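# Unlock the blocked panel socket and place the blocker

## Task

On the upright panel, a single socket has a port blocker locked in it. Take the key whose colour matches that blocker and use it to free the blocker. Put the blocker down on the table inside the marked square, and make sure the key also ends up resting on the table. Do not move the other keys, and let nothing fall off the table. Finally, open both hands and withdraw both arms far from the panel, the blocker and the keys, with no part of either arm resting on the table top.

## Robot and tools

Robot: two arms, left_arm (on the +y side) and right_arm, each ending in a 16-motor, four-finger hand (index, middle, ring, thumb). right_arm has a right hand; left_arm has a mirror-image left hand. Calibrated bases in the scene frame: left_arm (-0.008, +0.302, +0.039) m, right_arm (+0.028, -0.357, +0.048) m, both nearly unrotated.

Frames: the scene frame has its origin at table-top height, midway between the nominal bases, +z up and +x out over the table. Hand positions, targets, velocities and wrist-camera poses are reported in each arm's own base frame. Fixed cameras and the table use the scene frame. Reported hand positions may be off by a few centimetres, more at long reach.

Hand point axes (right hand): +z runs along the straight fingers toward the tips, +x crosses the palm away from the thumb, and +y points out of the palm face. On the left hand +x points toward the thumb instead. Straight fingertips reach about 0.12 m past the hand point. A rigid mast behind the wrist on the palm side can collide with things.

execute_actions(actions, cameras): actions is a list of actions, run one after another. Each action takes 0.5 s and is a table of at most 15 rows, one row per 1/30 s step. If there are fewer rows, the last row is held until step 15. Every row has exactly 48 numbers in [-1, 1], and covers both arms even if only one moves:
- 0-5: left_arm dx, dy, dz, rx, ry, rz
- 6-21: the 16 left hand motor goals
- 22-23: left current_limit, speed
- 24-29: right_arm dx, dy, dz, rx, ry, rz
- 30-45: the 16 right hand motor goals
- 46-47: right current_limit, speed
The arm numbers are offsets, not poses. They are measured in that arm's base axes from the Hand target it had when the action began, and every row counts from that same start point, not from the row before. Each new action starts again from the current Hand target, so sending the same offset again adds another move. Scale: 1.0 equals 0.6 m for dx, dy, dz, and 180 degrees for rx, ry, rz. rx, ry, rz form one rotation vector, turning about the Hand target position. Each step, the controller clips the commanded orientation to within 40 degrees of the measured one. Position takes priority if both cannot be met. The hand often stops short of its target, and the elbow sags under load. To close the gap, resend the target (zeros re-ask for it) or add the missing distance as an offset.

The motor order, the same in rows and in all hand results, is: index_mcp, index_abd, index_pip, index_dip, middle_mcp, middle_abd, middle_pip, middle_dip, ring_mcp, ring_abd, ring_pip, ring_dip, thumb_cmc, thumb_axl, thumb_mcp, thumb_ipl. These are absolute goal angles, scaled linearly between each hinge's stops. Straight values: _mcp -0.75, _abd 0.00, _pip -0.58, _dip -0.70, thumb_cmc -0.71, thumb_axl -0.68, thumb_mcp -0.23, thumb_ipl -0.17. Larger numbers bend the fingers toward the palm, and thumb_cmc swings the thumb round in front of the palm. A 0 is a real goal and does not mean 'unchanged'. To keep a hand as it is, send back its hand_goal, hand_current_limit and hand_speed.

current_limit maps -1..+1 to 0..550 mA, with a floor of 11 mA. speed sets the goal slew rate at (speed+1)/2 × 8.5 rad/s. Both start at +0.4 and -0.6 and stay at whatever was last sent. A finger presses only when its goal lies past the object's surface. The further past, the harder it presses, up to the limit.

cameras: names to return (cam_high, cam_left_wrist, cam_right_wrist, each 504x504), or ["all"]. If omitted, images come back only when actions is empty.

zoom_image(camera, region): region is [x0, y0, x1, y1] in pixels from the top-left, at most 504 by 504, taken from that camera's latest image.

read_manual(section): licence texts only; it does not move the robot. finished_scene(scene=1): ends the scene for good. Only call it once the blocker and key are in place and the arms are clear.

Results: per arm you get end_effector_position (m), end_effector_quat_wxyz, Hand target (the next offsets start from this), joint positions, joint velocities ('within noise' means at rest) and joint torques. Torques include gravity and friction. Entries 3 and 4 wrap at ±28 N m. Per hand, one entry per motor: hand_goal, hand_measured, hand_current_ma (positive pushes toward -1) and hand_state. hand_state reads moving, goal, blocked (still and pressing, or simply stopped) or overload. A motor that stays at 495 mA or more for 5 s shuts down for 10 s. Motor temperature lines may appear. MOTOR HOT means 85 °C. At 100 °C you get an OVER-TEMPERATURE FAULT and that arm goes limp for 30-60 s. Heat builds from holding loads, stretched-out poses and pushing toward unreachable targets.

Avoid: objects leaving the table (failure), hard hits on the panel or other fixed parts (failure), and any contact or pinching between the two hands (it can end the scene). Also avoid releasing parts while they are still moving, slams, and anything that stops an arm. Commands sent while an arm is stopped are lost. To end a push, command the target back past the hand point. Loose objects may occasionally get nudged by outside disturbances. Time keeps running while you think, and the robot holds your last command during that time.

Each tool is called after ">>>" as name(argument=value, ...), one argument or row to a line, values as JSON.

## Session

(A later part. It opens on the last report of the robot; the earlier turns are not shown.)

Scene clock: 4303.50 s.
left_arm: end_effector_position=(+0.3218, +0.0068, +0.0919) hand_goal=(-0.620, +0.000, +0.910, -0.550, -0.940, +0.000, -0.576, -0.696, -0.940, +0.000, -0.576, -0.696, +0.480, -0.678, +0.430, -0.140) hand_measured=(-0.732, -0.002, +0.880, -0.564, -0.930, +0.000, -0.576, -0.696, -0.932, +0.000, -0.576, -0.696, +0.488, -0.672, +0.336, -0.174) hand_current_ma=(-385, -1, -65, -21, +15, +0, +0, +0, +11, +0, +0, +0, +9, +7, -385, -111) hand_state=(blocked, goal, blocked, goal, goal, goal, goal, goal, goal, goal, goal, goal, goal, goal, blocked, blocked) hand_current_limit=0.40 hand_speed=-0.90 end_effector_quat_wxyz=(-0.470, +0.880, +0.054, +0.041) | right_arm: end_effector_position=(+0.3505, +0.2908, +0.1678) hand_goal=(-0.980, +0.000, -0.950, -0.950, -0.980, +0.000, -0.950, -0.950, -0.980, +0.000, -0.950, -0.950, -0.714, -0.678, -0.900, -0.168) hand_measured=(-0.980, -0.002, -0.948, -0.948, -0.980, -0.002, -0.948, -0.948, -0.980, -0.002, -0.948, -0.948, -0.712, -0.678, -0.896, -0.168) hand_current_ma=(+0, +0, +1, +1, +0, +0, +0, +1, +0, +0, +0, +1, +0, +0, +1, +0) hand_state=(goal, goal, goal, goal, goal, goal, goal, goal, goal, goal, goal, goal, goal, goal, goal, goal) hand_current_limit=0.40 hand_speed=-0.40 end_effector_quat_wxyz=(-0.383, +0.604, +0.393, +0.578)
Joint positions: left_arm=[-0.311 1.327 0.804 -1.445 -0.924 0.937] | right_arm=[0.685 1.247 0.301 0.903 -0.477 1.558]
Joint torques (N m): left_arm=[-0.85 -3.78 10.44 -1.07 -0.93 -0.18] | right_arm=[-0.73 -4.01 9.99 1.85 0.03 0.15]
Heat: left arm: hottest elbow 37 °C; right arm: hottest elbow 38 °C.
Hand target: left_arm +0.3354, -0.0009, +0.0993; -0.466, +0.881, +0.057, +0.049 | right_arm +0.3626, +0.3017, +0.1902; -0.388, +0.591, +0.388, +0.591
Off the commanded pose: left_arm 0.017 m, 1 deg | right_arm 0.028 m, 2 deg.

>>> execute_actions(
  actions=[
    [[0,-0.0015,0,0,0,0,-0.62,0,0.91,-0.55,-0.94,0,-0.576,-0.696,-0.94,0,-0.576,-0.696,0.48,-0.678,0.43,-0.14,0.4,-0.9,0,0,0,0,0,0,-0.98,0,-0.95,-0.95,-0.98,0,-0.95,-0.95,-0.98,0,-0.95,-0.95,-0.714,-0.678,-0.9,-0.168,0.4,-0.4]],
  ],
  cameras=["all"],
)

>>> zoom_image(
  camera="cam_left_wrist",
  region=[50, 180, 110, 230],
)

>>> zoom_image(
  camera="cam_right_wrist",
  region=[245, 115, 285, 150],
)

>>> zoom_image(
  camera="cam_high",
  region=[190, 90, 250, 180],
)

Scene clock: 4323.53 s.
left_arm: end_effector_position=(+0.3220, +0.0058, +0.0916) hand_goal=(-0.620, +0.000, +0.910, -0.550, -0.940, +0.000, -0.576, -0.696, -0.940, +0.000, -0.576, -0.696, +0.480, -0.678, +0.430, -0.140) hand_measured=(-0.732, -0.002, +0.880, -0.564, -0.930, +0.000, -0.576, -0.696, -0.932, +0.000, -0.576, -0.696, +0.488, -0.672, +0.336, -0.174) hand_current_ma=(-385, -1, -65, -21, +15, +0, +0, +0, +11, +0, +0, +0, +9, +7, -385, -111) hand_state=(blocked, goal, blocked, goal, goal, goal, goal, goal, goal, goal, goal, goal, goal, goal, blocked, blocked) hand_current_limit=0.40 hand_speed=-0.90 end_effector_quat_wxyz=(-0.469, +0.880, +0.055, +0.042) | right_arm: end_effector_position=(+0.3505, +0.2908, +0.1678) hand_goal=(-0.980, +0.000, -0.950, -0.950, -0.980, +0.000, -0.950, -0.950, -0.980, +0.000, -0.950, -0.950, -0.714, -0.678, -0.900, -0.168) hand_measured=(-0.980, -0.002, -0.948, -0.948, -0.980, -0.002, -0.948, -0.948, -0.980, -0.002, -0.948, -0.948, -0.712, -0.678, -0.896, -0.168) hand_current_ma=(+0, +0, +1, +1, +0, +0, +0, +1, +0, +0, +0, +1, +0, +0, +1, +0) hand_state=(goal, goal, goal, goal, goal, goal, goal, goal, goal, goal, goal, goal, goal, goal, goal, goal) hand_current_limit=0.40 hand_speed=-0.40 end_effector_quat_wxyz=(-0.383, +0.604, +0.393, +0.578)
Joint positions: left_arm=[-0.314 1.328 0.804 -1.445 -0.923 0.933] | right_arm=[0.685 1.247 0.301 0.903 -0.477 1.558]
Joint torques (N m): left_arm=[-0.85 -3.84 10.5 -1.17 -0.93 -0.17] | right_arm=[-0.67 -4.01 10.03 1.87 0.04 0.15]
Heat: left arm: hottest elbow 37 °C; right arm: hottest elbow 38 °C.
Hand target: left_arm +0.3354, -0.0019, +0.0993; -0.466, +0.882, +0.057, +0.049 | right_arm +0.3626, +0.3017, +0.1902; -0.388, +0.591, +0.388, +0.591
Off the commanded pose: left_arm 0.017 m, 1 deg | right_arm 0.028 m, 2 deg.

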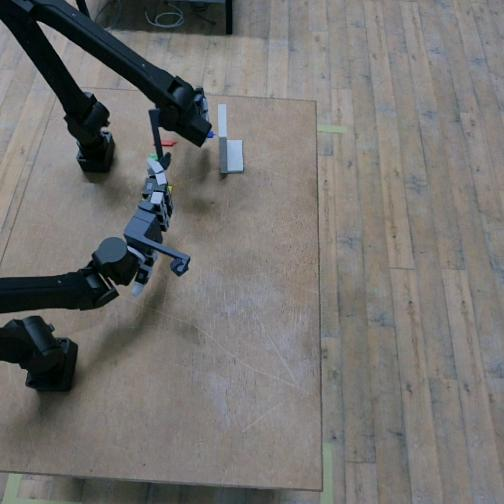

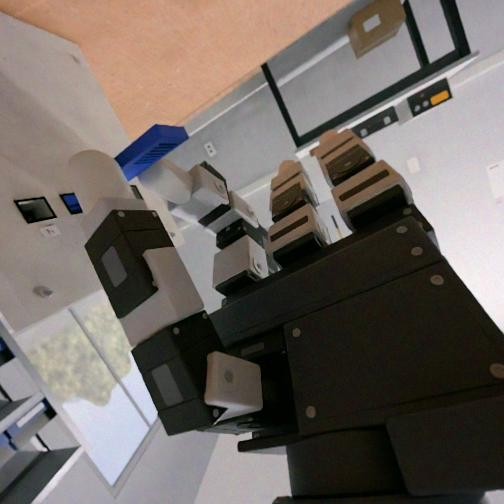

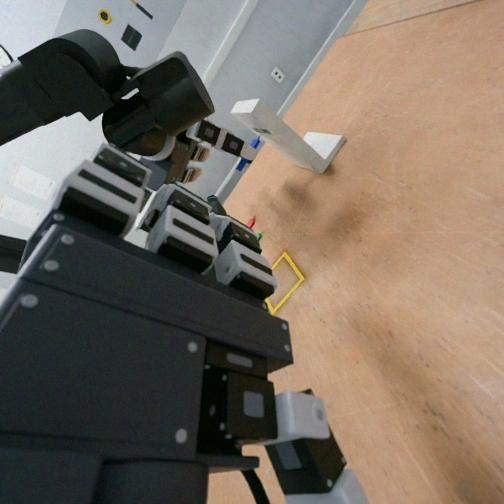

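Scaled by 8.400 from the camera's 504x504 image, which has a finer 720x720 frame.

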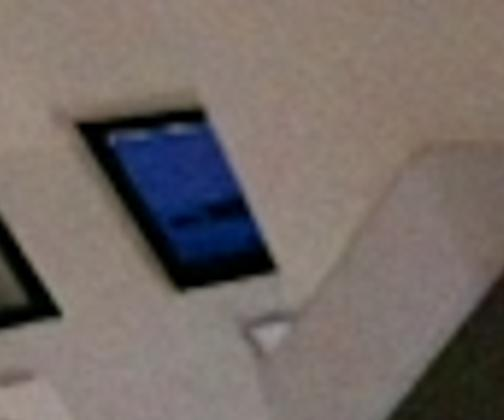

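Scaled by 12.600 from the camera's 504x504 image, which has a finer 720x720 frame.

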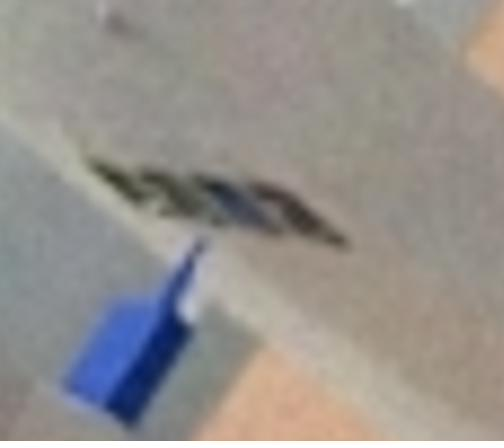

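Scaled by 5.600 from the camera's 504x504 image, which has a finer 720x720 frame.

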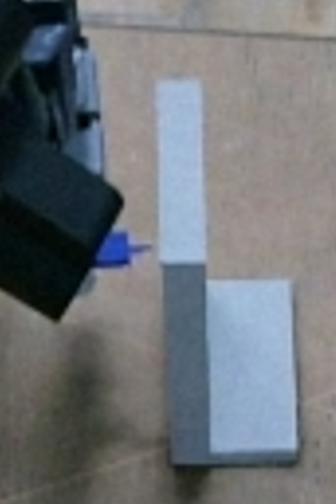

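>>> zoom_image(
  camera="cam_left_wrist",
  region=[56, 190, 88, 222],
)

>>> zoom_image(
  camera="cam_right_wrist",
  region=[248, 122, 276, 150],
)

Scaled by 15.750 from the camera's 504x504 image, which has a finer 720x720 frame.

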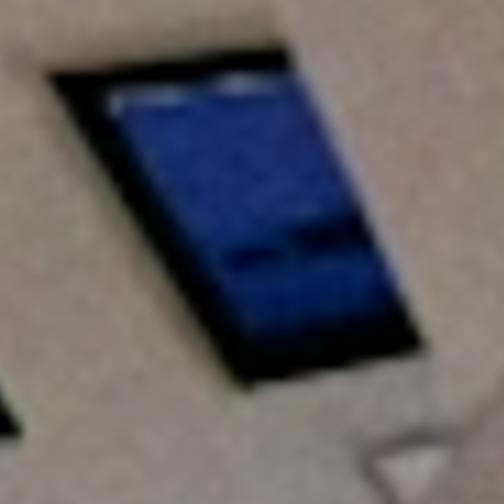

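Scaled by 18.000 from the camera's 504x504 image, which has a finer 720x720 frame.

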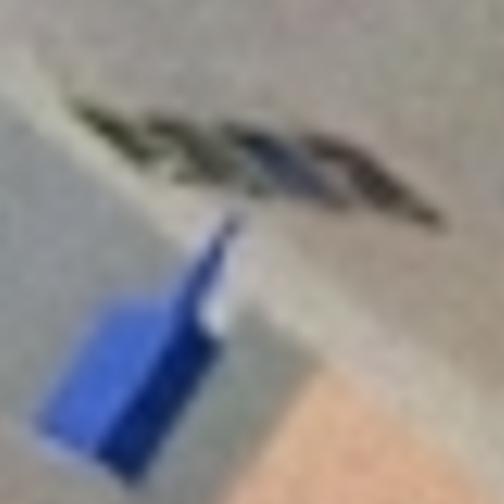

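>>> execute_actions(
  actions=[
    [[0,0.005,-0.0005,0,0,0,-0.62,0,0.91,-0.55,-0.94,0,-0.576,-0.696,-0.94,0,-0.576,-0.696,0.48,-0.678,0.43,-0.14,0.4,-0.9,0,0,0,0,0,0,-0.98,0,-0.95,-0.95,-0.98,0,-0.95,-0.95,-0.98,0,-0.95,-0.95,-0.714,-0.678,-0.9,-0.168,0.4,-0.4]],
  ],
)

>>> execute_actions(
  actions=[
    [[0.002,0.003,0,0,0,0,-0.62,0,0.91,-0.55,-0.94,0,-0.576,-0.696,-0.94,0,-0.576,-0.696,0.48,-0.678,0.43,-0.14,0.4,-0.9,0,0,0,0,0,0,-0.98,0,-0.95,-0.95,-0.98,0,-0.95,-0.95,-0.98,0,-0.95,-0.95,-0.714,-0.678,-0.9,-0.168,0.4,-0.4]],
  ],
)

Scene clock: 4397.37 s.
left_arm: end_effector_position=(+0.3220, +0.0058, +0.0916) hand_goal=(-0.620, +0.000, +0.910, -0.550, -0.940, +0.000, -0.576, -0.696, -0.940, +0.000, -0.576, -0.696, +0.480, -0.678, +0.430, -0.140) hand_measured=(-0.732, -0.002, +0.880, -0.564, -0.930, +0.000, -0.576, -0.696, -0.932, +0.000, -0.576, -0.696, +0.488, -0.672, +0.336, -0.174) hand_current_ma=(-385, -1, -65, -21, +15, +0, +0, +0, +11, +0, +0, +0, +9, +7, -385, -111) hand_state=(blocked, goal, blocked, goal, goal, goal, goal, goal, goal, goal, goal, goal, goal, goal, blocked, blocked) hand_current_limit=0.40 hand_speed=-0.90 end_effector_quat_wxyz=(-0.469, +0.880, +0.055, +0.042) | right_arm: end_effector_position=(+0.3505, +0.2908, +0.1678) hand_goal=(-0.980, +0.000, -0.950, -0.950, -0.980, +0.000, -0.950, -0.950, -0.980, +0.000, -0.950, -0.950, -0.714, -0.678, -0.900, -0.168) hand_measured=(-0.980, -0.002, -0.948, -0.948, -0.980, -0.002, -0.948, -0.948, -0.980, -0.002, -0.948, -0.948, -0.712, -0.678, -0.896, -0.168) hand_current_ma=(+0, +0, +1, +1, +0, +0, +0, +1, +0, +0, +0, +1, +0, +0, +1, +0) hand_state=(goal, goal, goal, goal, goal, goal, goal, goal, goal, goal, goal, goal, goal, goal, goal, goal) hand_current_limit=0.40 hand_speed=-0.40 end_effector_quat_wxyz=(-0.383, +0.604, +0.393, +0.578)
Joint positions: left_arm=[-0.314 1.328 0.804 -1.445 -0.923 0.933] | right_arm=[0.685 1.247 0.301 0.903 -0.477 1.558]
Joint torques (N m): left_arm=[-0.03 -4.13 10.21 -0.77 -1.08 -0.03] | right_arm=[-0.62 -4.01 10 1.87 0.04 0.14]
Heat: left arm: hottest elbow 38 °C; right arm: hottest elbow 38 °C.
Hand target: left_arm +0.3354, +0.0011, +0.0990; -0.466, +0.882, +0.057, +0.049 | right_arm +0.3626, +0.3017, +0.1902; -0.388, +0.591, +0.388, +0.591
Off the commanded pose: left_arm 0.016 m, 1 deg | right_arm 0.028 m, 2 deg.

Scene clock: 4398.07 s.
left_arm: end_effector_position=(+0.3215, +0.0059, +0.0915) hand_goal=(-0.620, +0.000, +0.910, -0.550, -0.940, +0.000, -0.576, -0.696, -0.940, +0.000, -0.576, -0.696, +0.480, -0.678, +0.430, -0.140) hand_measured=(-0.732, -0.002, +0.880, -0.564, -0.930, +0.000, -0.576, -0.696, -0.932, +0.000, -0.576, -0.696, +0.488, -0.672, +0.336, -0.174) hand_current_ma=(-385, -1, -65, -21, +15, +0, +0, +0, +11, +0, +0, +0, +9, +7, -385, -111) hand_state=(blocked, goal, blocked, goal, goal, goal, goal, goal, goal, goal, goal, goal, goal, goal, blocked, blocked) hand_current_limit=0.40 hand_speed=-0.90 end_effector_quat_wxyz=(-0.470, +0.880, +0.051, +0.041) | right_arm: end_effector_position=(+0.3505, +0.2908, +0.1678) hand_goal=(-0.980, +0.000, -0.950, -0.950, -0.980, +0.000, -0.950, -0.950, -0.980, +0.000, -0.950, -0.950, -0.714, -0.678, -0.900, -0.168) hand_measured=(-0.980, -0.002, -0.948, -0.948, -0.980, -0.002, -0.948, -0.948, -0.980, -0.002, -0.948, -0.948, -0.712, -0.678, -0.896, -0.168) hand_current_ma=(+0, +0, +1, +1, +0, +0, +0, +1, +0, +0, +0, +1, +0, +0, +1, +0) hand_state=(goal, goal, goal, goal, goal, goal, goal, goal, goal, goal, goal, goal, goal, goal, goal, goal) hand_current_limit=0.40 hand_speed=-0.40 end_effector_quat_wxyz=(-0.383, +0.604, +0.393, +0.578)
Joint positions: left_arm=[-0.314 1.328 0.804 -1.445 -0.924 0.94] | right_arm=[0.685 1.247 0.301 0.903 -0.477 1.558]
Joint torques (N m): left_arm=[0.5 -4.13 10.24 -0.51 -1.16 -0.01] | right_arm=[-0.79 -3.9 10.02 1.85 0.04 0.14]
Heat: left arm: hottest elbow 38 °C; right arm: hottest elbow 38 °C.
Hand target: left_arm +0.3366, +0.0029, +0.0991; -0.466, +0.881, +0.057, +0.049 | right_arm +0.3626, +0.3017, +0.1902; -0.388, +0.591, +0.388, +0.591
Off the commanded pose: left_arm 0.017 m, 1 deg | right_arm 0.028 m, 2 deg.

>>> execute_actions(
  actions=[
    [[0.004,0.0012,0,0,0,0,-0.62,0,0.91,-0.55,-0.94,0,-0.576,-0.696,-0.94,0,-0.576,-0.696,0.48,-0.678,0.43,-0.14,0.4,-0.9,0,0,0,0,0,0,-0.98,0,-0.95,-0.95,-0.98,0,-0.95,-0.95,-0.98,0,-0.95,-0.95,-0.714,-0.678,-0.9,-0.168,0.4,-0.4]],
  ],
)

>>> execute_actions(
  actions=[
    [[0.003,0.0008,0,0,0,0,-0.62,0,0.91,-0.55,-0.94,0,-0.576,-0.696,-0.94,0,-0.576,-0.696,0.48,-0.678,0.43,-0.14,0.4,-0.9,0,0,0,0,0,0,-0.98,0,-0.95,-0.95,-0.98,0,-0.95,-0.95,-0.98,0,-0.95,-0.95,-0.714,-0.678,-0.9,-0.168,0.4,-0.4]],
  ],
)

Scene clock: 4406.60 s.
left_arm: end_effector_position=(+0.3211, +0.0063, +0.0915) hand_goal=(-0.620, +0.000, +0.910, -0.550, -0.940, +0.000, -0.576, -0.696, -0.940, +0.000, -0.576, -0.696, +0.480, -0.678, +0.430, -0.140) hand_measured=(-0.732, -0.002, +0.880, -0.564, -0.930, +0.000, -0.576, -0.696, -0.932, +0.000, -0.576, -0.696, +0.488, -0.672, +0.336, -0.174) hand_current_ma=(-385, -1, -65, -21, +15, +0, +0, +0, +11, +0, +0, +0, +9, +7, -385, -111) hand_state=(blocked, goal, blocked, goal, goal, goal, goal, goal, goal, goal, goal, goal, goal, goal, blocked, blocked) hand_current_limit=0.40 hand_speed=-0.90 end_effector_quat_wxyz=(-0.470, +0.880, +0.049, +0.039) | right_arm: end_effector_position=(+0.3505, +0.2908, +0.1678) hand_goal=(-0.980, +0.000, -0.950, -0.950, -0.980, +0.000, -0.950, -0.950, -0.980, +0.000, -0.950, -0.950, -0.714, -0.678, -0.900, -0.168) hand_measured=(-0.980, -0.002, -0.948, -0.948, -0.980, -0.002, -0.948, -0.948, -0.980, -0.002, -0.948, -0.948, -0.712, -0.678, -0.896, -0.168) hand_current_ma=(+0, +0, +1, +1, +0, +0, +0, +1, +0, +0, +0, +1, +0, +0, +1, +0) hand_state=(goal, goal, goal, goal, goal, goal, goal, goal, goal, goal, goal, goal, goal, goal, goal, goal) hand_current_limit=0.40 hand_speed=-0.40 end_effector_quat_wxyz=(-0.383, +0.604, +0.393, +0.578)
Joint positions: left_arm=[-0.313 1.328 0.804 -1.445 -0.925 0.947] | right_arm=[0.685 1.247 0.301 0.903 -0.477 1.558]
Joint torques (N m): left_arm=[0.85 -3.84 10.56 -0.29 -1.16 -0.01] | right_arm=[-0.67 -3.9 10.02 1.83 0.03 0.14]
Heat: left arm: hottest elbow 38 °C; right arm: hottest elbow 38 °C.
Hand target: left_arm +0.3390, +0.0037, +0.0990; -0.466, +0.882, +0.057, +0.049 | right_arm +0.3626, +0.3017, +0.1902; -0.388, +0.591, +0.388, +0.591
Off the commanded pose: left_arm 0.020 m, 2 deg | right_arm 0.028 m, 2 deg.

Scene clock: 4407.30 s.
left_arm: end_effector_position=(+0.3207, +0.0074, +0.0907) hand_goal=(-0.620, +0.000, +0.910, -0.550, -0.940, +0.000, -0.576, -0.696, -0.940, +0.000, -0.576, -0.696, +0.480, -0.678, +0.430, -0.140) hand_measured=(-0.732, -0.002, +0.880, -0.564, -0.930, +0.000, -0.576, -0.696, -0.932, +0.000, -0.576, -0.696, +0.488, -0.672, +0.336, -0.174) hand_current_ma=(-385, -1, -65, -21, +15, +0, +0, +0, +11, +0, +0, +0, +9, +7, -385, -111) hand_state=(blocked, goal, blocked, goal, goal, goal, goal, goal, goal, goal, goal, goal, goal, goal, blocked, blocked) hand_current_limit=0.40 hand_speed=-0.90 end_effector_quat_wxyz=(-0.471, +0.880, +0.047, +0.037) | right_arm: end_effector_position=(+0.3505, +0.2908, +0.1678) hand_goal=(-0.980, +0.000, -0.950, -0.950, -0.980, +0.000, -0.950, -0.950, -0.980, +0.000, -0.950, -0.950, -0.714, -0.678, -0.900, -0.168) hand_measured=(-0.980, -0.002, -0.948, -0.948, -0.980, -0.002, -0.948, -0.948, -0.980, -0.002, -0.948, -0.948, -0.712, -0.678, -0.896, -0.168) hand_current_ma=(+0, +0, +1, +1, +0, +0, +0, +1, +0, +0, +0, +1, +0, +0, +1, +0) hand_state=(goal, goal, goal, goal, goal, goal, goal, goal, goal, goal, goal, goal, goal, goal, goal, goal) hand_current_limit=0.40 hand_speed=-0.40 end_effector_quat_wxyz=(-0.383, +0.604, +0.393, +0.578)
Joint positions: left_arm=[-0.309 1.331 0.804 -1.445 -0.927 0.952] | right_arm=[0.685 1.247 0.301 0.903 -0.477 1.558]
Joint torques (N m): left_arm=[0.79 -3.84 10.8 -0.2 -1.15 0] | right_arm=[-0.79 -4.01 10.02 1.83 0.03 0.14]
Heat: left arm: hottest elbow 38 °C; right arm: hottest elbow 38 °C.
Hand target: left_arm +0.3408, +0.0042, +0.0990; -0.466, +0.882, +0.057, +0.049 | right_arm +0.3626, +0.3017, +0.1902; -0.388, +0.591, +0.388, +0.591
Off the commanded pose: left_arm 0.022 m, 2 deg | right_arm 0.028 m, 2 deg.

>>> execute_actions(
  actions=[
    [[0.003,-0.001,0.003,0,0,0,-0.62,0,0.91,-0.55,-0.94,0,-0.576,-0.696,-0.94,0,-0.576,-0.696,0.48,-0.678,0.43,-0.14,0.4,-0.9,0,0,0,0,0,0,-0.98,0,-0.95,-0.95,-0.98,0,-0.95,-0.95,-0.98,0,-0.95,-0.95,-0.714,-0.678,-0.9,-0.168,0.4,-0.4]],
  ],
)

>>> execute_actions(
  actions=[
    [[0.003,-0.001,0.002,0,0,0,-0.62,0,0.91,-0.55,-0.94,0,-0.576,-0.696,-0.94,0,-0.576,-0.696,0.48,-0.678,0.43,-0.14,0.4,-0.9,0,0,0,0,0,0,-0.98,0,-0.95,-0.95,-0.98,0,-0.95,-0.95,-0.98,0,-0.95,-0.95,-0.714,-0.678,-0.9,-0.168,0.4,-0.4]],
  ],
)

Scene clock: 4427.70 s.
left_arm: end_effector_position=(+0.3252, +0.0060, +0.0935) hand_goal=(-0.620, +0.000, +0.910, -0.550, -0.940, +0.000, -0.576, -0.696, -0.940, +0.000, -0.576, -0.696, +0.480, -0.678, +0.430, -0.140) hand_measured=(-0.732, -0.002, +0.880, -0.564, -0.930, +0.000, -0.576, -0.696, -0.932, +0.000, -0.576, -0.696, +0.488, -0.672, +0.336, -0.174) hand_current_ma=(-385, -1, -65, -21, +15, +0, +0, +0, +11, +0, +0, +0, +9, +7, -385, -111) hand_state=(blocked, goal, blocked, goal, goal, goal, goal, goal, goal, goal, goal, goal, goal, goal, blocked, blocked) hand_current_limit=0.40 hand_speed=-0.90 end_effector_quat_wxyz=(-0.470, +0.880, +0.049, +0.040) | right_arm: end_effector_position=(+0.3505, +0.2908, +0.1678) hand_goal=(-0.980, +0.000, -0.950, -0.950, -0.980, +0.000, -0.950, -0.950, -0.980, +0.000, -0.950, -0.950, -0.714, -0.678, -0.900, -0.168) hand_measured=(-0.980, -0.002, -0.948, -0.948, -0.980, -0.002, -0.948, -0.948, -0.980, -0.002, -0.948, -0.948, -0.712, -0.678, -0.896, -0.168) hand_current_ma=(+0, +0, +1, +1, +0, +0, +0, +1, +0, +0, +0, +1, +0, +0, +1, +0) hand_state=(goal, goal, goal, goal, goal, goal, goal, goal, goal, goal, goal, goal, goal, goal, goal, goal) hand_current_limit=0.40 hand_speed=-0.40 end_effector_quat_wxyz=(-0.383, +0.604, +0.393, +0.578)
Joint positions: left_arm=[-0.309 1.333 0.815 -1.445 -0.927 0.952] | right_arm=[0.685 1.247 0.301 0.903 -0.477 1.558]
Joint torques (N m): left_arm=[0.79 -3.96 10.58 -0.34 -1.15 0] | right_arm=[-0.5 -3.96 10.02 1.85 0.03 0.14]
Heat: left arm: hottest elbow 38 °C; right arm: hottest elbow 38 °C.
Hand target: left_arm +0.3426, +0.0036, +0.1008; -0.466, +0.881, +0.057, +0.049 | right_arm +0.3626, +0.3017, +0.1902; -0.388, +0.591, +0.388, +0.591
Off the commanded pose: left_arm 0.019 m, 1 deg | right_arm 0.028 m, 2 deg.

Scene clock: 4428.40 s.
left_arm: end_effector_position=(+0.3275, +0.0052, +0.0945) hand_goal=(-0.620, +0.000, +0.910, -0.550, -0.940, +0.000, -0.576, -0.696, -0.940, +0.000, -0.576, -0.696, +0.480, -0.678, +0.430, -0.140) hand_measured=(-0.732, -0.002, +0.880, -0.564, -0.930, +0.000, -0.576, -0.696, -0.932, +0.000, -0.576, -0.696, +0.488, -0.672, +0.336, -0.174) hand_current_ma=(-385, -1, -65, -21, +15, +0, +0, +0, +11, +0, +0, +0, +9, +7, -385, -111) hand_state=(blocked, goal, blocked, goal, goal, goal, goal, goal, goal, goal, goal, goal, goal, goal, blocked, blocked) hand_current_limit=0.40 hand_speed=-0.90 end_effector_quat_wxyz=(-0.470, +0.880, +0.050, +0.042) | right_arm: end_effector_position=(+0.3505, +0.2908, +0.1678) hand_goal=(-0.980, +0.000, -0.950, -0.950, -0.980, +0.000, -0.950, -0.950, -0.980, +0.000, -0.950, -0.950, -0.714, -0.678, -0.900, -0.168) hand_measured=(-0.980, -0.002, -0.948, -0.948, -0.980, -0.002, -0.948, -0.948, -0.980, -0.002, -0.948, -0.948, -0.712, -0.678, -0.896, -0.168) hand_current_ma=(+0, +0, +1, +1, +0, +0, +0, +1, +0, +0, +0, +1, +0, +0, +1, +0) hand_state=(goal, goal, goal, goal, goal, goal, goal, goal, goal, goal, goal, goal, goal, goal, goal, goal) hand_current_limit=0.40 hand_speed=-0.40 end_effector_quat_wxyz=(-0.383, +0.604, +0.393, +0.578)
Joint positions: left_arm=[-0.309 1.336 0.821 -1.445 -0.927 0.952] | right_arm=[0.685 1.247 0.301 0.903 -0.477 1.558]
Joint torques (N m): left_arm=[0.79 -3.96 10.65 -0.47 -1.14 -0.01] | right_arm=[-0.73 -4.07 10.02 1.85 0.03 0.14]
Heat: left arm: hottest elbow 38 °C; right arm: hottest elbow 38 °C.
Hand target: left_arm +0.3444, +0.0030, +0.1020; -0.466, +0.881, +0.057, +0.049 | right_arm +0.3626, +0.3017, +0.1902; -0.388, +0.591, +0.388, +0.591
Off the commanded pose: left_arm 0.019 m, 1 deg | right_arm 0.028 m, 2 deg.

>>> execute_actions(
  actions=[
    [[-0.001,0.003,-0.005,0,0,0,-0.62,0,0.91,-0.55,-0.94,0,-0.576,-0.696,-0.94,0,-0.576,-0.696,0.48,-0.678,0.43,-0.14,0.4,-0.9,0,0,0,0,0,0,-0.98,0,-0.95,-0.95,-0.98,0,-0.95,-0.95,-0.98,0,-0.95,-0.95,-0.714,-0.678,-0.9,-0.168,0.4,-0.4]],
  ],
)

Scene clock: 4442.83 s.
left_arm: end_effector_position=(+0.3280, +0.0067, +0.0943) hand_goal=(-0.620, +0.000, +0.910, -0.550, -0.940, +0.000, -0.576, -0.696, -0.940, +0.000, -0.576, -0.696, +0.480, -0.678, +0.430, -0.140) hand_measured=(-0.732, -0.002, +0.880, -0.564, -0.930, +0.000, -0.576, -0.696, -0.932, +0.000, -0.576, -0.696, +0.488, -0.672, +0.336, -0.174) hand_current_ma=(-385, -1, -65, -21, +15, +0, +0, +0, +11, +0, +0, +0, +9, +7, -385, -111) hand_state=(blocked, goal, blocked, goal, goal, goal, goal, goal, goal, goal, goal, goal, goal, goal, blocked, blocked) hand_current_limit=0.40 hand_speed=-0.90 end_effector_quat_wxyz=(-0.470, +0.880, +0.050, +0.041) | right_arm: end_effector_position=(+0.3505, +0.2908, +0.1678) hand_goal=(-0.980, +0.000, -0.950, -0.950, -0.980, +0.000, -0.950, -0.950, -0.980, +0.000, -0.950, -0.950, -0.714, -0.678, -0.900, -0.168) hand_measured=(-0.980, -0.002, -0.948, -0.948, -0.980, -0.002, -0.948, -0.948, -0.980, -0.002, -0.948, -0.948, -0.712, -0.678, -0.896, -0.168) hand_current_ma=(+0, +0, +1, +1, +0, +0, +0, +1, +0, +0, +0, +1, +0, +0, +1, +0) hand_state=(goal, goal, goal, goal, goal, goal, goal, goal, goal, goal, goal, goal, goal, goal, goal, goal) hand_current_limit=0.40 hand_speed=-0.40 end_effector_quat_wxyz=(-0.383, +0.604, +0.393, +0.578)
Joint positions: left_arm=[-0.304 1.337 0.821 -1.441 -0.929 0.959] | right_arm=[0.685 1.247 0.301 0.903 -0.477 1.558]
Joint torques (N m): left_arm=[0.85 -3.96 10.07 -0.03 -1.16 -0.04] | right_arm=[-0.67 -3.96 10 1.84 0.04 0.14]
Heat: left arm: hottest elbow 38 °C; right arm: hottest elbow 38 °C.
Hand target: left_arm +0.3438, +0.0048, +0.0991; -0.466, +0.881, +0.057, +0.049 | right_arm +0.3626, +0.3017, +0.1902; -0.388, +0.591, +0.388, +0.591
Off the commanded pose: left_arm 0.017 m, 1 deg | right_arm 0.028 m, 2 deg.

>>> execute_actions(
  actions=[
    [[-0.003,0,-0.004,0,0,0,-0.62,0,0.91,-0.55,-0.94,0,-0.576,-0.696,-0.94,0,-0.576,-0.696,0.48,-0.678,0.43,-0.14,0.4,-0.9,0,0,0,0,0,0,-0.98,0,-0.95,-0.95,-0.98,0,-0.95,-0.95,-0.98,0,-0.95,-0.95,-0.714,-0.678,-0.9,-0.168,0.4,-0.4]],
  ],
)

>>> execute_actions(
  actions=[
    [[-0.003,0,-0.003,0,0,0,-0.62,0,0.91,-0.55,-0.94,0,-0.576,-0.696,-0.94,0,-0.576,-0.696,0.48,-0.678,0.43,-0.14,0.4,-0.9,0,0,0,0,0,0,-0.98,0,-0.95,-0.95,-0.98,0,-0.95,-0.95,-0.98,0,-0.95,-0.95,-0.714,-0.678,-0.9,-0.168,0.4,-0.4]],
  ],
)

Scene clock: 4455.47 s.
left_arm: end_effector_position=(+0.3288, +0.0064, +0.0942) hand_goal=(-0.620, +0.000, +0.910, -0.550, -0.940, +0.000, -0.576, -0.696, -0.940, +0.000, -0.576, -0.696, +0.480, -0.678, +0.430, -0.140) hand_measured=(-0.732, -0.002, +0.880, -0.564, -0.930, +0.000, -0.576, -0.696, -0.932, +0.000, -0.576, -0.696, +0.488, -0.672, +0.336, -0.174) hand_current_ma=(-385, -1, -65, -21, +15, +0, +0, +0, +11, +0, +0, +0, +9, +7, -385, -111) hand_state=(blocked, goal, blocked, goal, goal, goal, goal, goal, goal, goal, goal, goal, goal, goal, blocked, blocked) hand_current_limit=0.40 hand_speed=-0.90 end_effector_quat_wxyz=(-0.469, +0.881, +0.050, +0.042) | right_arm: end_effector_position=(+0.3505, +0.2908, +0.1678) hand_goal=(-0.980, +0.000, -0.950, -0.950, -0.980, +0.000, -0.950, -0.950, -0.980, +0.000, -0.950, -0.950, -0.714, -0.678, -0.900, -0.168) hand_measured=(-0.980, -0.002, -0.948, -0.948, -0.980, -0.002, -0.948, -0.948, -0.980, -0.002, -0.948, -0.948, -0.712, -0.678, -0.896, -0.168) hand_current_ma=(+0, +0, +1, +1, +0, +0, +0, +1, +0, +0, +0, +1, +0, +0, +1, +0) hand_state=(goal, goal, goal, goal, goal, goal, goal, goal, goal, goal, goal, goal, goal, goal, goal, goal) hand_current_limit=0.40 hand_speed=-0.40 end_effector_quat_wxyz=(-0.383, +0.604, +0.393, +0.578)
Joint positions: left_arm=[-0.304 1.337 0.821 -1.437 -0.929 0.959] | right_arm=[0.685 1.247 0.301 0.903 -0.477 1.558]
Joint torques (N m): left_arm=[0.67 -3.96 9.5 0.02 -1.13 -0.03] | right_arm=[-0.73 -3.96 10.03 1.87 0.03 0.14]
Heat: left arm: hottest elbow 38 °C; right arm: hottest elbow 38 °C.
Hand target: left_arm +0.3420, +0.0048, +0.0967; -0.466, +0.881, +0.057, +0.049 | right_arm +0.3626, +0.3017, +0.1902; -0.388, +0.591, +0.388, +0.591
Off the commanded pose: left_arm 0.014 m, 1 deg | right_arm 0.028 m, 2 deg.

Scene clock: 4456.17 s.
left_arm: end_effector_position=(+0.3290, +0.0063, +0.0941) hand_goal=(-0.620, +0.000, +0.910, -0.550, -0.940, +0.000, -0.576, -0.696, -0.940, +0.000, -0.576, -0.696, +0.480, -0.678, +0.430, -0.140) hand_measured=(-0.732, -0.002, +0.880, -0.564, -0.930, +0.000, -0.576, -0.696, -0.932, +0.000, -0.576, -0.696, +0.488, -0.672, +0.336, -0.174) hand_current_ma=(-385, -1, -65, -21, +15, +0, +0, +0, +11, +0, +0, +0, +11, +10, -385, -111) hand_state=(blocked, goal, blocked, goal, goal, goal, goal, goal, goal, goal, goal, goal, goal, goal, blocked, blocked) hand_current_limit=0.40 hand_speed=-0.90 end_effector_quat_wxyz=(-0.469, +0.881, +0.050, +0.043) | right_arm: end_effector_position=(+0.3505, +0.2908, +0.1678) hand_goal=(-0.980, +0.000, -0.950, -0.950, -0.980, +0.000, -0.950, -0.950, -0.980, +0.000, -0.950, -0.950, -0.714, -0.678, -0.900, -0.168) hand_measured=(-0.980, -0.002, -0.948, -0.948, -0.980, -0.002, -0.948, -0.948, -0.980, -0.002, -0.948, -0.948, -0.712, -0.678, -0.896, -0.168) hand_current_ma=(+0, +0, +1, +1, +0, +0, +0, +1, +0, +0, +0, +1, +0, +0, +1, +0) hand_state=(goal, goal, goal, goal, goal, goal, goal, goal, goal, goal, goal, goal, goal, goal, goal, goal) hand_current_limit=0.40 hand_speed=-0.40 end_effector_quat_wxyz=(-0.383, +0.604, +0.393, +0.578)
Joint positions: left_arm=[-0.304 1.337 0.821 -1.436 -0.929 0.96] | right_arm=[0.685 1.247 0.301 0.903 -0.477 1.558]
Joint torques (N m): left_arm=[0.56 -4.07 9.01 0.1 -1.1 -0.06] | right_arm=[-0.79 -3.96 10.02 1.87 0.04 0.15]
Heat: left arm: hottest elbow 38 °C; right arm: hottest elbow 38 °C.
Hand target: left_arm +0.3402, +0.0048, +0.0949; -0.466, +0.881, +0.057, +0.049 | right_arm +0.3626, +0.3017, +0.1902; -0.388, +0.591, +0.388, +0.591
Off the commanded pose: left_arm 0.011 m, 1 deg | right_arm 0.028 m, 2 deg.

>>> execute_actions(
  actions=[
    [[-0.004,0,-0.003,0,0,0,-0.62,0,0.91,-0.55,-0.94,0,-0.576,-0.696,-0.94,0,-0.576,-0.696,0.48,-0.678,0.43,-0.14,0.4,-0.9,0,0,0,0,0,0,-0.98,0,-0.95,-0.95,-0.98,0,-0.95,-0.95,-0.98,0,-0.95,-0.95,-0.714,-0.678,-0.9,-0.168,0.4,-0.4]],
  ],
)

>>> execute_actions(
  actions=[
    [[-0.004,0,-0.003,0,0,0,-0.62,0,0.91,-0.55,-0.94,0,-0.576,-0.696,-0.94,0,-0.576,-0.696,0.48,-0.678,0.43,-0.14,0.4,-0.9,0,0,0,0,0,0,-0.98,0,-0.95,-0.95,-0.98,0,-0.95,-0.95,-0.98,0,-0.95,-0.95,-0.714,-0.678,-0.9,-0.168,0.4,-0.4]],
  ],
)

Scene clock: 4465.67 s.
left_arm: end_effector_position=(+0.3293, +0.0062, +0.0941) hand_goal=(-0.620, +0.000, +0.910, -0.550, -0.940, +0.000, -0.576, -0.696, -0.940, +0.000, -0.576, -0.696, +0.480, -0.678, +0.430, -0.140) hand_measured=(-0.732, -0.002, +0.880, -0.564, -0.930, +0.000, -0.576, -0.696, -0.932, +0.000, -0.576, -0.696, +0.490, -0.670, +0.336, -0.174) hand_current_ma=(-385, -1, -65, -21, +15, +0, +0, +0, +11, +0, +0, +0, +14, +12, -385, -111) hand_state=(blocked, goal, blocked, goal, goal, goal, goal, goal, goal, goal, goal, goal, goal, goal, blocked, blocked) hand_current_limit=0.40 hand_speed=-0.90 end_effector_quat_wxyz=(-0.469, +0.881, +0.051, +0.043) | right_arm: end_effector_position=(+0.3505, +0.2908, +0.1678) hand_goal=(-0.980, +0.000, -0.950, -0.950, -0.980, +0.000, -0.950, -0.950, -0.980, +0.000, -0.950, -0.950, -0.714, -0.678, -0.900, -0.168) hand_measured=(-0.980, -0.002, -0.948, -0.948, -0.980, -0.002, -0.948, -0.948, -0.980, -0.002, -0.948, -0.948, -0.712, -0.678, -0.896, -0.168) hand_current_ma=(+0, +0, +1, +1, +0, +0, +0, +1, +0, +0, +0, +1, +0, +0, +1, +0) hand_state=(goal, goal, goal, goal, goal, goal, goal, goal, goal, goal, goal, goal, goal, goal, goal, goal) hand_current_limit=0.40 hand_speed=-0.40 end_effector_quat_wxyz=(-0.383, +0.604, +0.393, +0.578)
Joint positions: left_arm=[-0.304 1.337 0.821 -1.435 -0.929 0.96] | right_arm=[0.685 1.247 0.301 0.903 -0.477 1.558]
Joint torques (N m): left_arm=[0.32 -4.25 8.4 0.18 -1.07 -0.09] | right_arm=[-0.79 -3.96 10 1.87 0.04 0.14]
Heat: left arm: hottest elbow 38 °C; right arm: hottest elbow 38 °C.
Hand target: left_arm +0.3378, +0.0048, +0.0931; -0.466, +0.881, +0.057, +0.049 | right_arm +0.3626, +0.3017, +0.1902; -0.388, +0.591, +0.388, +0.591
Off the commanded pose: left_arm 0.009 m, 1 deg | right_arm 0.028 m, 2 deg.

Scene clock: 4466.37 s.
left_arm: end_effector_position=(+0.3294, +0.0061, +0.0941) hand_goal=(-0.620, +0.000, +0.910, -0.550, -0.940, +0.000, -0.576, -0.696, -0.940, +0.000, -0.576, -0.696, +0.480, -0.678, +0.430, -0.140) hand_measured=(-0.732, -0.002, +0.880, -0.564, -0.930, +0.000, -0.576, -0.696, -0.932, +0.000, -0.576, -0.696, +0.490, -0.670, +0.336, -0.174) hand_current_ma=(-385, -1, -65, -21, +15, +0, +0, +0, +11, +0, +0, +0, +14, +12, -385, -111) hand_state=(blocked, goal, blocked, goal, goal, goal, goal, goal, goal, goal, goal, goal, goal, goal, blocked, blocked) hand_current_limit=0.40 hand_speed=-0.90 end_effector_quat_wxyz=(-0.469, +0.881, +0.051, +0.043) | right_arm: end_effector_position=(+0.3505, +0.2908, +0.1678) hand_goal=(-0.980, +0.000, -0.950, -0.950, -0.980, +0.000, -0.950, -0.950, -0.980, +0.000, -0.950, -0.950, -0.714, -0.678, -0.900, -0.168) hand_measured=(-0.980, -0.002, -0.948, -0.948, -0.980, -0.002, -0.948, -0.948, -0.980, -0.002, -0.948, -0.948, -0.712, -0.678, -0.896, -0.168) hand_current_ma=(+0, +0, +1, +1, +0, +0, +0, +1, +0, +0, +0, +1, +0, +0, +1, +0) hand_state=(goal, goal, goal, goal, goal, goal, goal, goal, goal, goal, goal, goal, goal, goal, goal, goal) hand_current_limit=0.40 hand_speed=-0.40 end_effector_quat_wxyz=(-0.383, +0.604, +0.393, +0.578)
Joint positions: left_arm=[-0.304 1.337 0.821 -1.434 -0.928 0.96] | right_arm=[0.685 1.247 0.301 0.903 -0.477 1.558]
Joint torques (N m): left_arm=[0.15 -4.42 7.83 0.27 -1.04 -0.13] | right_arm=[-0.73 -4.07 10.03 1.85 0.03 0.14]
Heat: left arm: hottest elbow 37 °C; right arm: hottest elbow 38 °C.
Hand target: left_arm +0.3354, +0.0048, +0.0912; -0.466, +0.882, +0.057, +0.049 | right_arm +0.3626, +0.3017, +0.1902; -0.388, +0.591, +0.388, +0.591
Off the commanded pose: left_arm 0.007 m, 1 deg | right_arm 0.028 m, 2 deg.

>>> execute_actions(
  actions=[],
  cameras=["all"],
)

>>> zoom_image(
  camera="cam_right_wrist",
  region=[248, 122, 276, 150],
)

>>> zoom_image(
  camera="cam_left_wrist",
  region=[56, 190, 88, 222],
)

>>> zoom_image(
  camera="cam_high",
  region=[200, 115, 232, 147],
)

Scene clock: 4494.03 s.
left_arm: end_effector_position=(+0.3294, +0.0061, +0.0941) hand_goal=(-0.620, +0.000, +0.910, -0.550, -0.940, +0.000, -0.576, -0.696, -0.940, +0.000, -0.576, -0.696, +0.480, -0.678, +0.430, -0.140) hand_measured=(-0.732, -0.002, +0.880, -0.564, -0.930, +0.000, -0.576, -0.696, -0.932, +0.000, -0.576, -0.696, +0.490, -0.670, +0.336, -0.174) hand_current_ma=(-385, -1, -65, -21, +15, +0, +0, +0, +11, +0, +0, +0, +14, +12, -385, -111) hand_state=(blocked, goal, blocked, goal, goal, goal, goal, goal, goal, goal, goal, goal, goal, goal, blocked, blocked) hand_current_limit=0.40 hand_speed=-0.90 end_effector_quat_wxyz=(-0.469, +0.881, +0.051, +0.043) | right_arm: end_effector_position=(+0.3505, +0.2908, +0.1678) hand_goal=(-0.980, +0.000, -0.950, -0.950, -0.980, +0.000, -0.950, -0.950, -0.980, +0.000, -0.950, -0.950, -0.714, -0.678, -0.900, -0.168) hand_measured=(-0.980, -0.002, -0.948, -0.948, -0.980, -0.002, -0.948, -0.948, -0.980, -0.002, -0.948, -0.948, -0.712, -0.678, -0.896, -0.168) hand_current_ma=(+0, +0, +1, +1, +0, +0, +0, +1, +0, +0, +0, +1, +0, +0, +1, +0) hand_state=(goal, goal, goal, goal, goal, goal, goal, goal, goal, goal, goal, goal, goal, goal, goal, goal) hand_current_limit=0.40 hand_speed=-0.40 end_effector_quat_wxyz=(-0.383, +0.604, +0.393, +0.578)
Joint positions: left_arm=[-0.304 1.337 0.821 -1.434 -0.928 0.96] | right_arm=[0.685 1.247 0.301 0.903 -0.477 1.558]
Joint velocities: within noise
Joint torques (N m): left_arm=[0.15 -4.42 7.8 0.25 -1.04 -0.13] | right_arm=[-0.73 -3.9 10 1.87 0.04 0.14]
Motor temperatures (°C): left_arm=[24 28 36 24 27 25] | right_arm=[23 26 39 24 26 25]
Heat: left arm: hottest elbow 36 °C; right arm: hottest elbow 39 °C.
Hand target: left_arm +0.3354, +0.0048, +0.0912; -0.466, +0.882, +0.057, +0.049 | right_arm +0.3626, +0.3017, +0.1902; -0.388, +0.591, +0.388, +0.591
Off the commanded pose: left_arm 0.007 m, 1 deg | right_arm 0.028 m, 2 deg.

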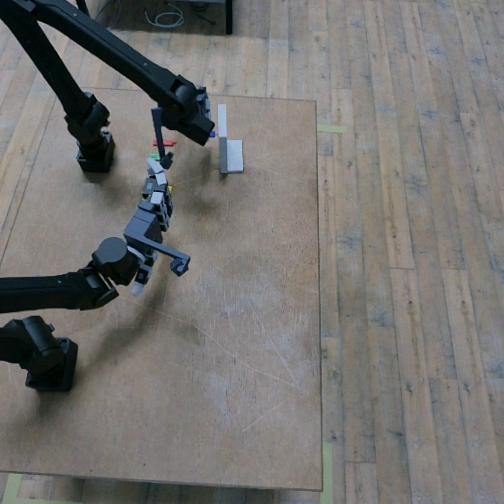

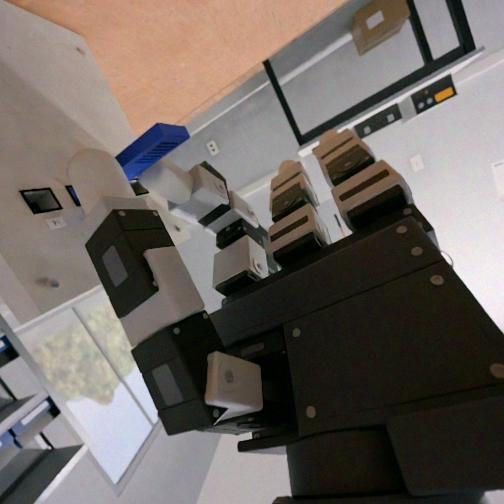

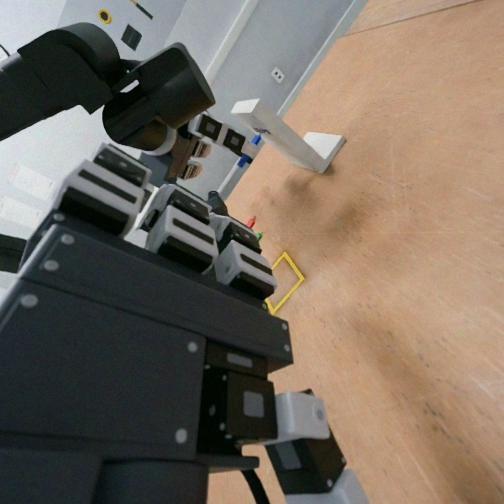

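Scaled by 18.000 from the camera's 504x504 image, which has a finer 720x720 frame.

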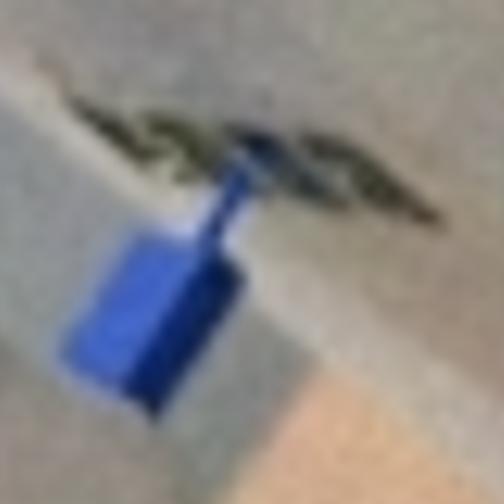

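Scaled by 15.750 from the camera's 504x504 image, which has a finer 720x720 frame.

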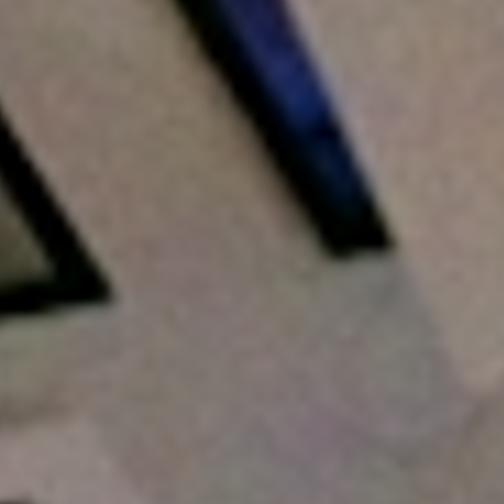

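Scaled by 15.750 from the camera's 504x504 image, which has a finer 720x720 frame.

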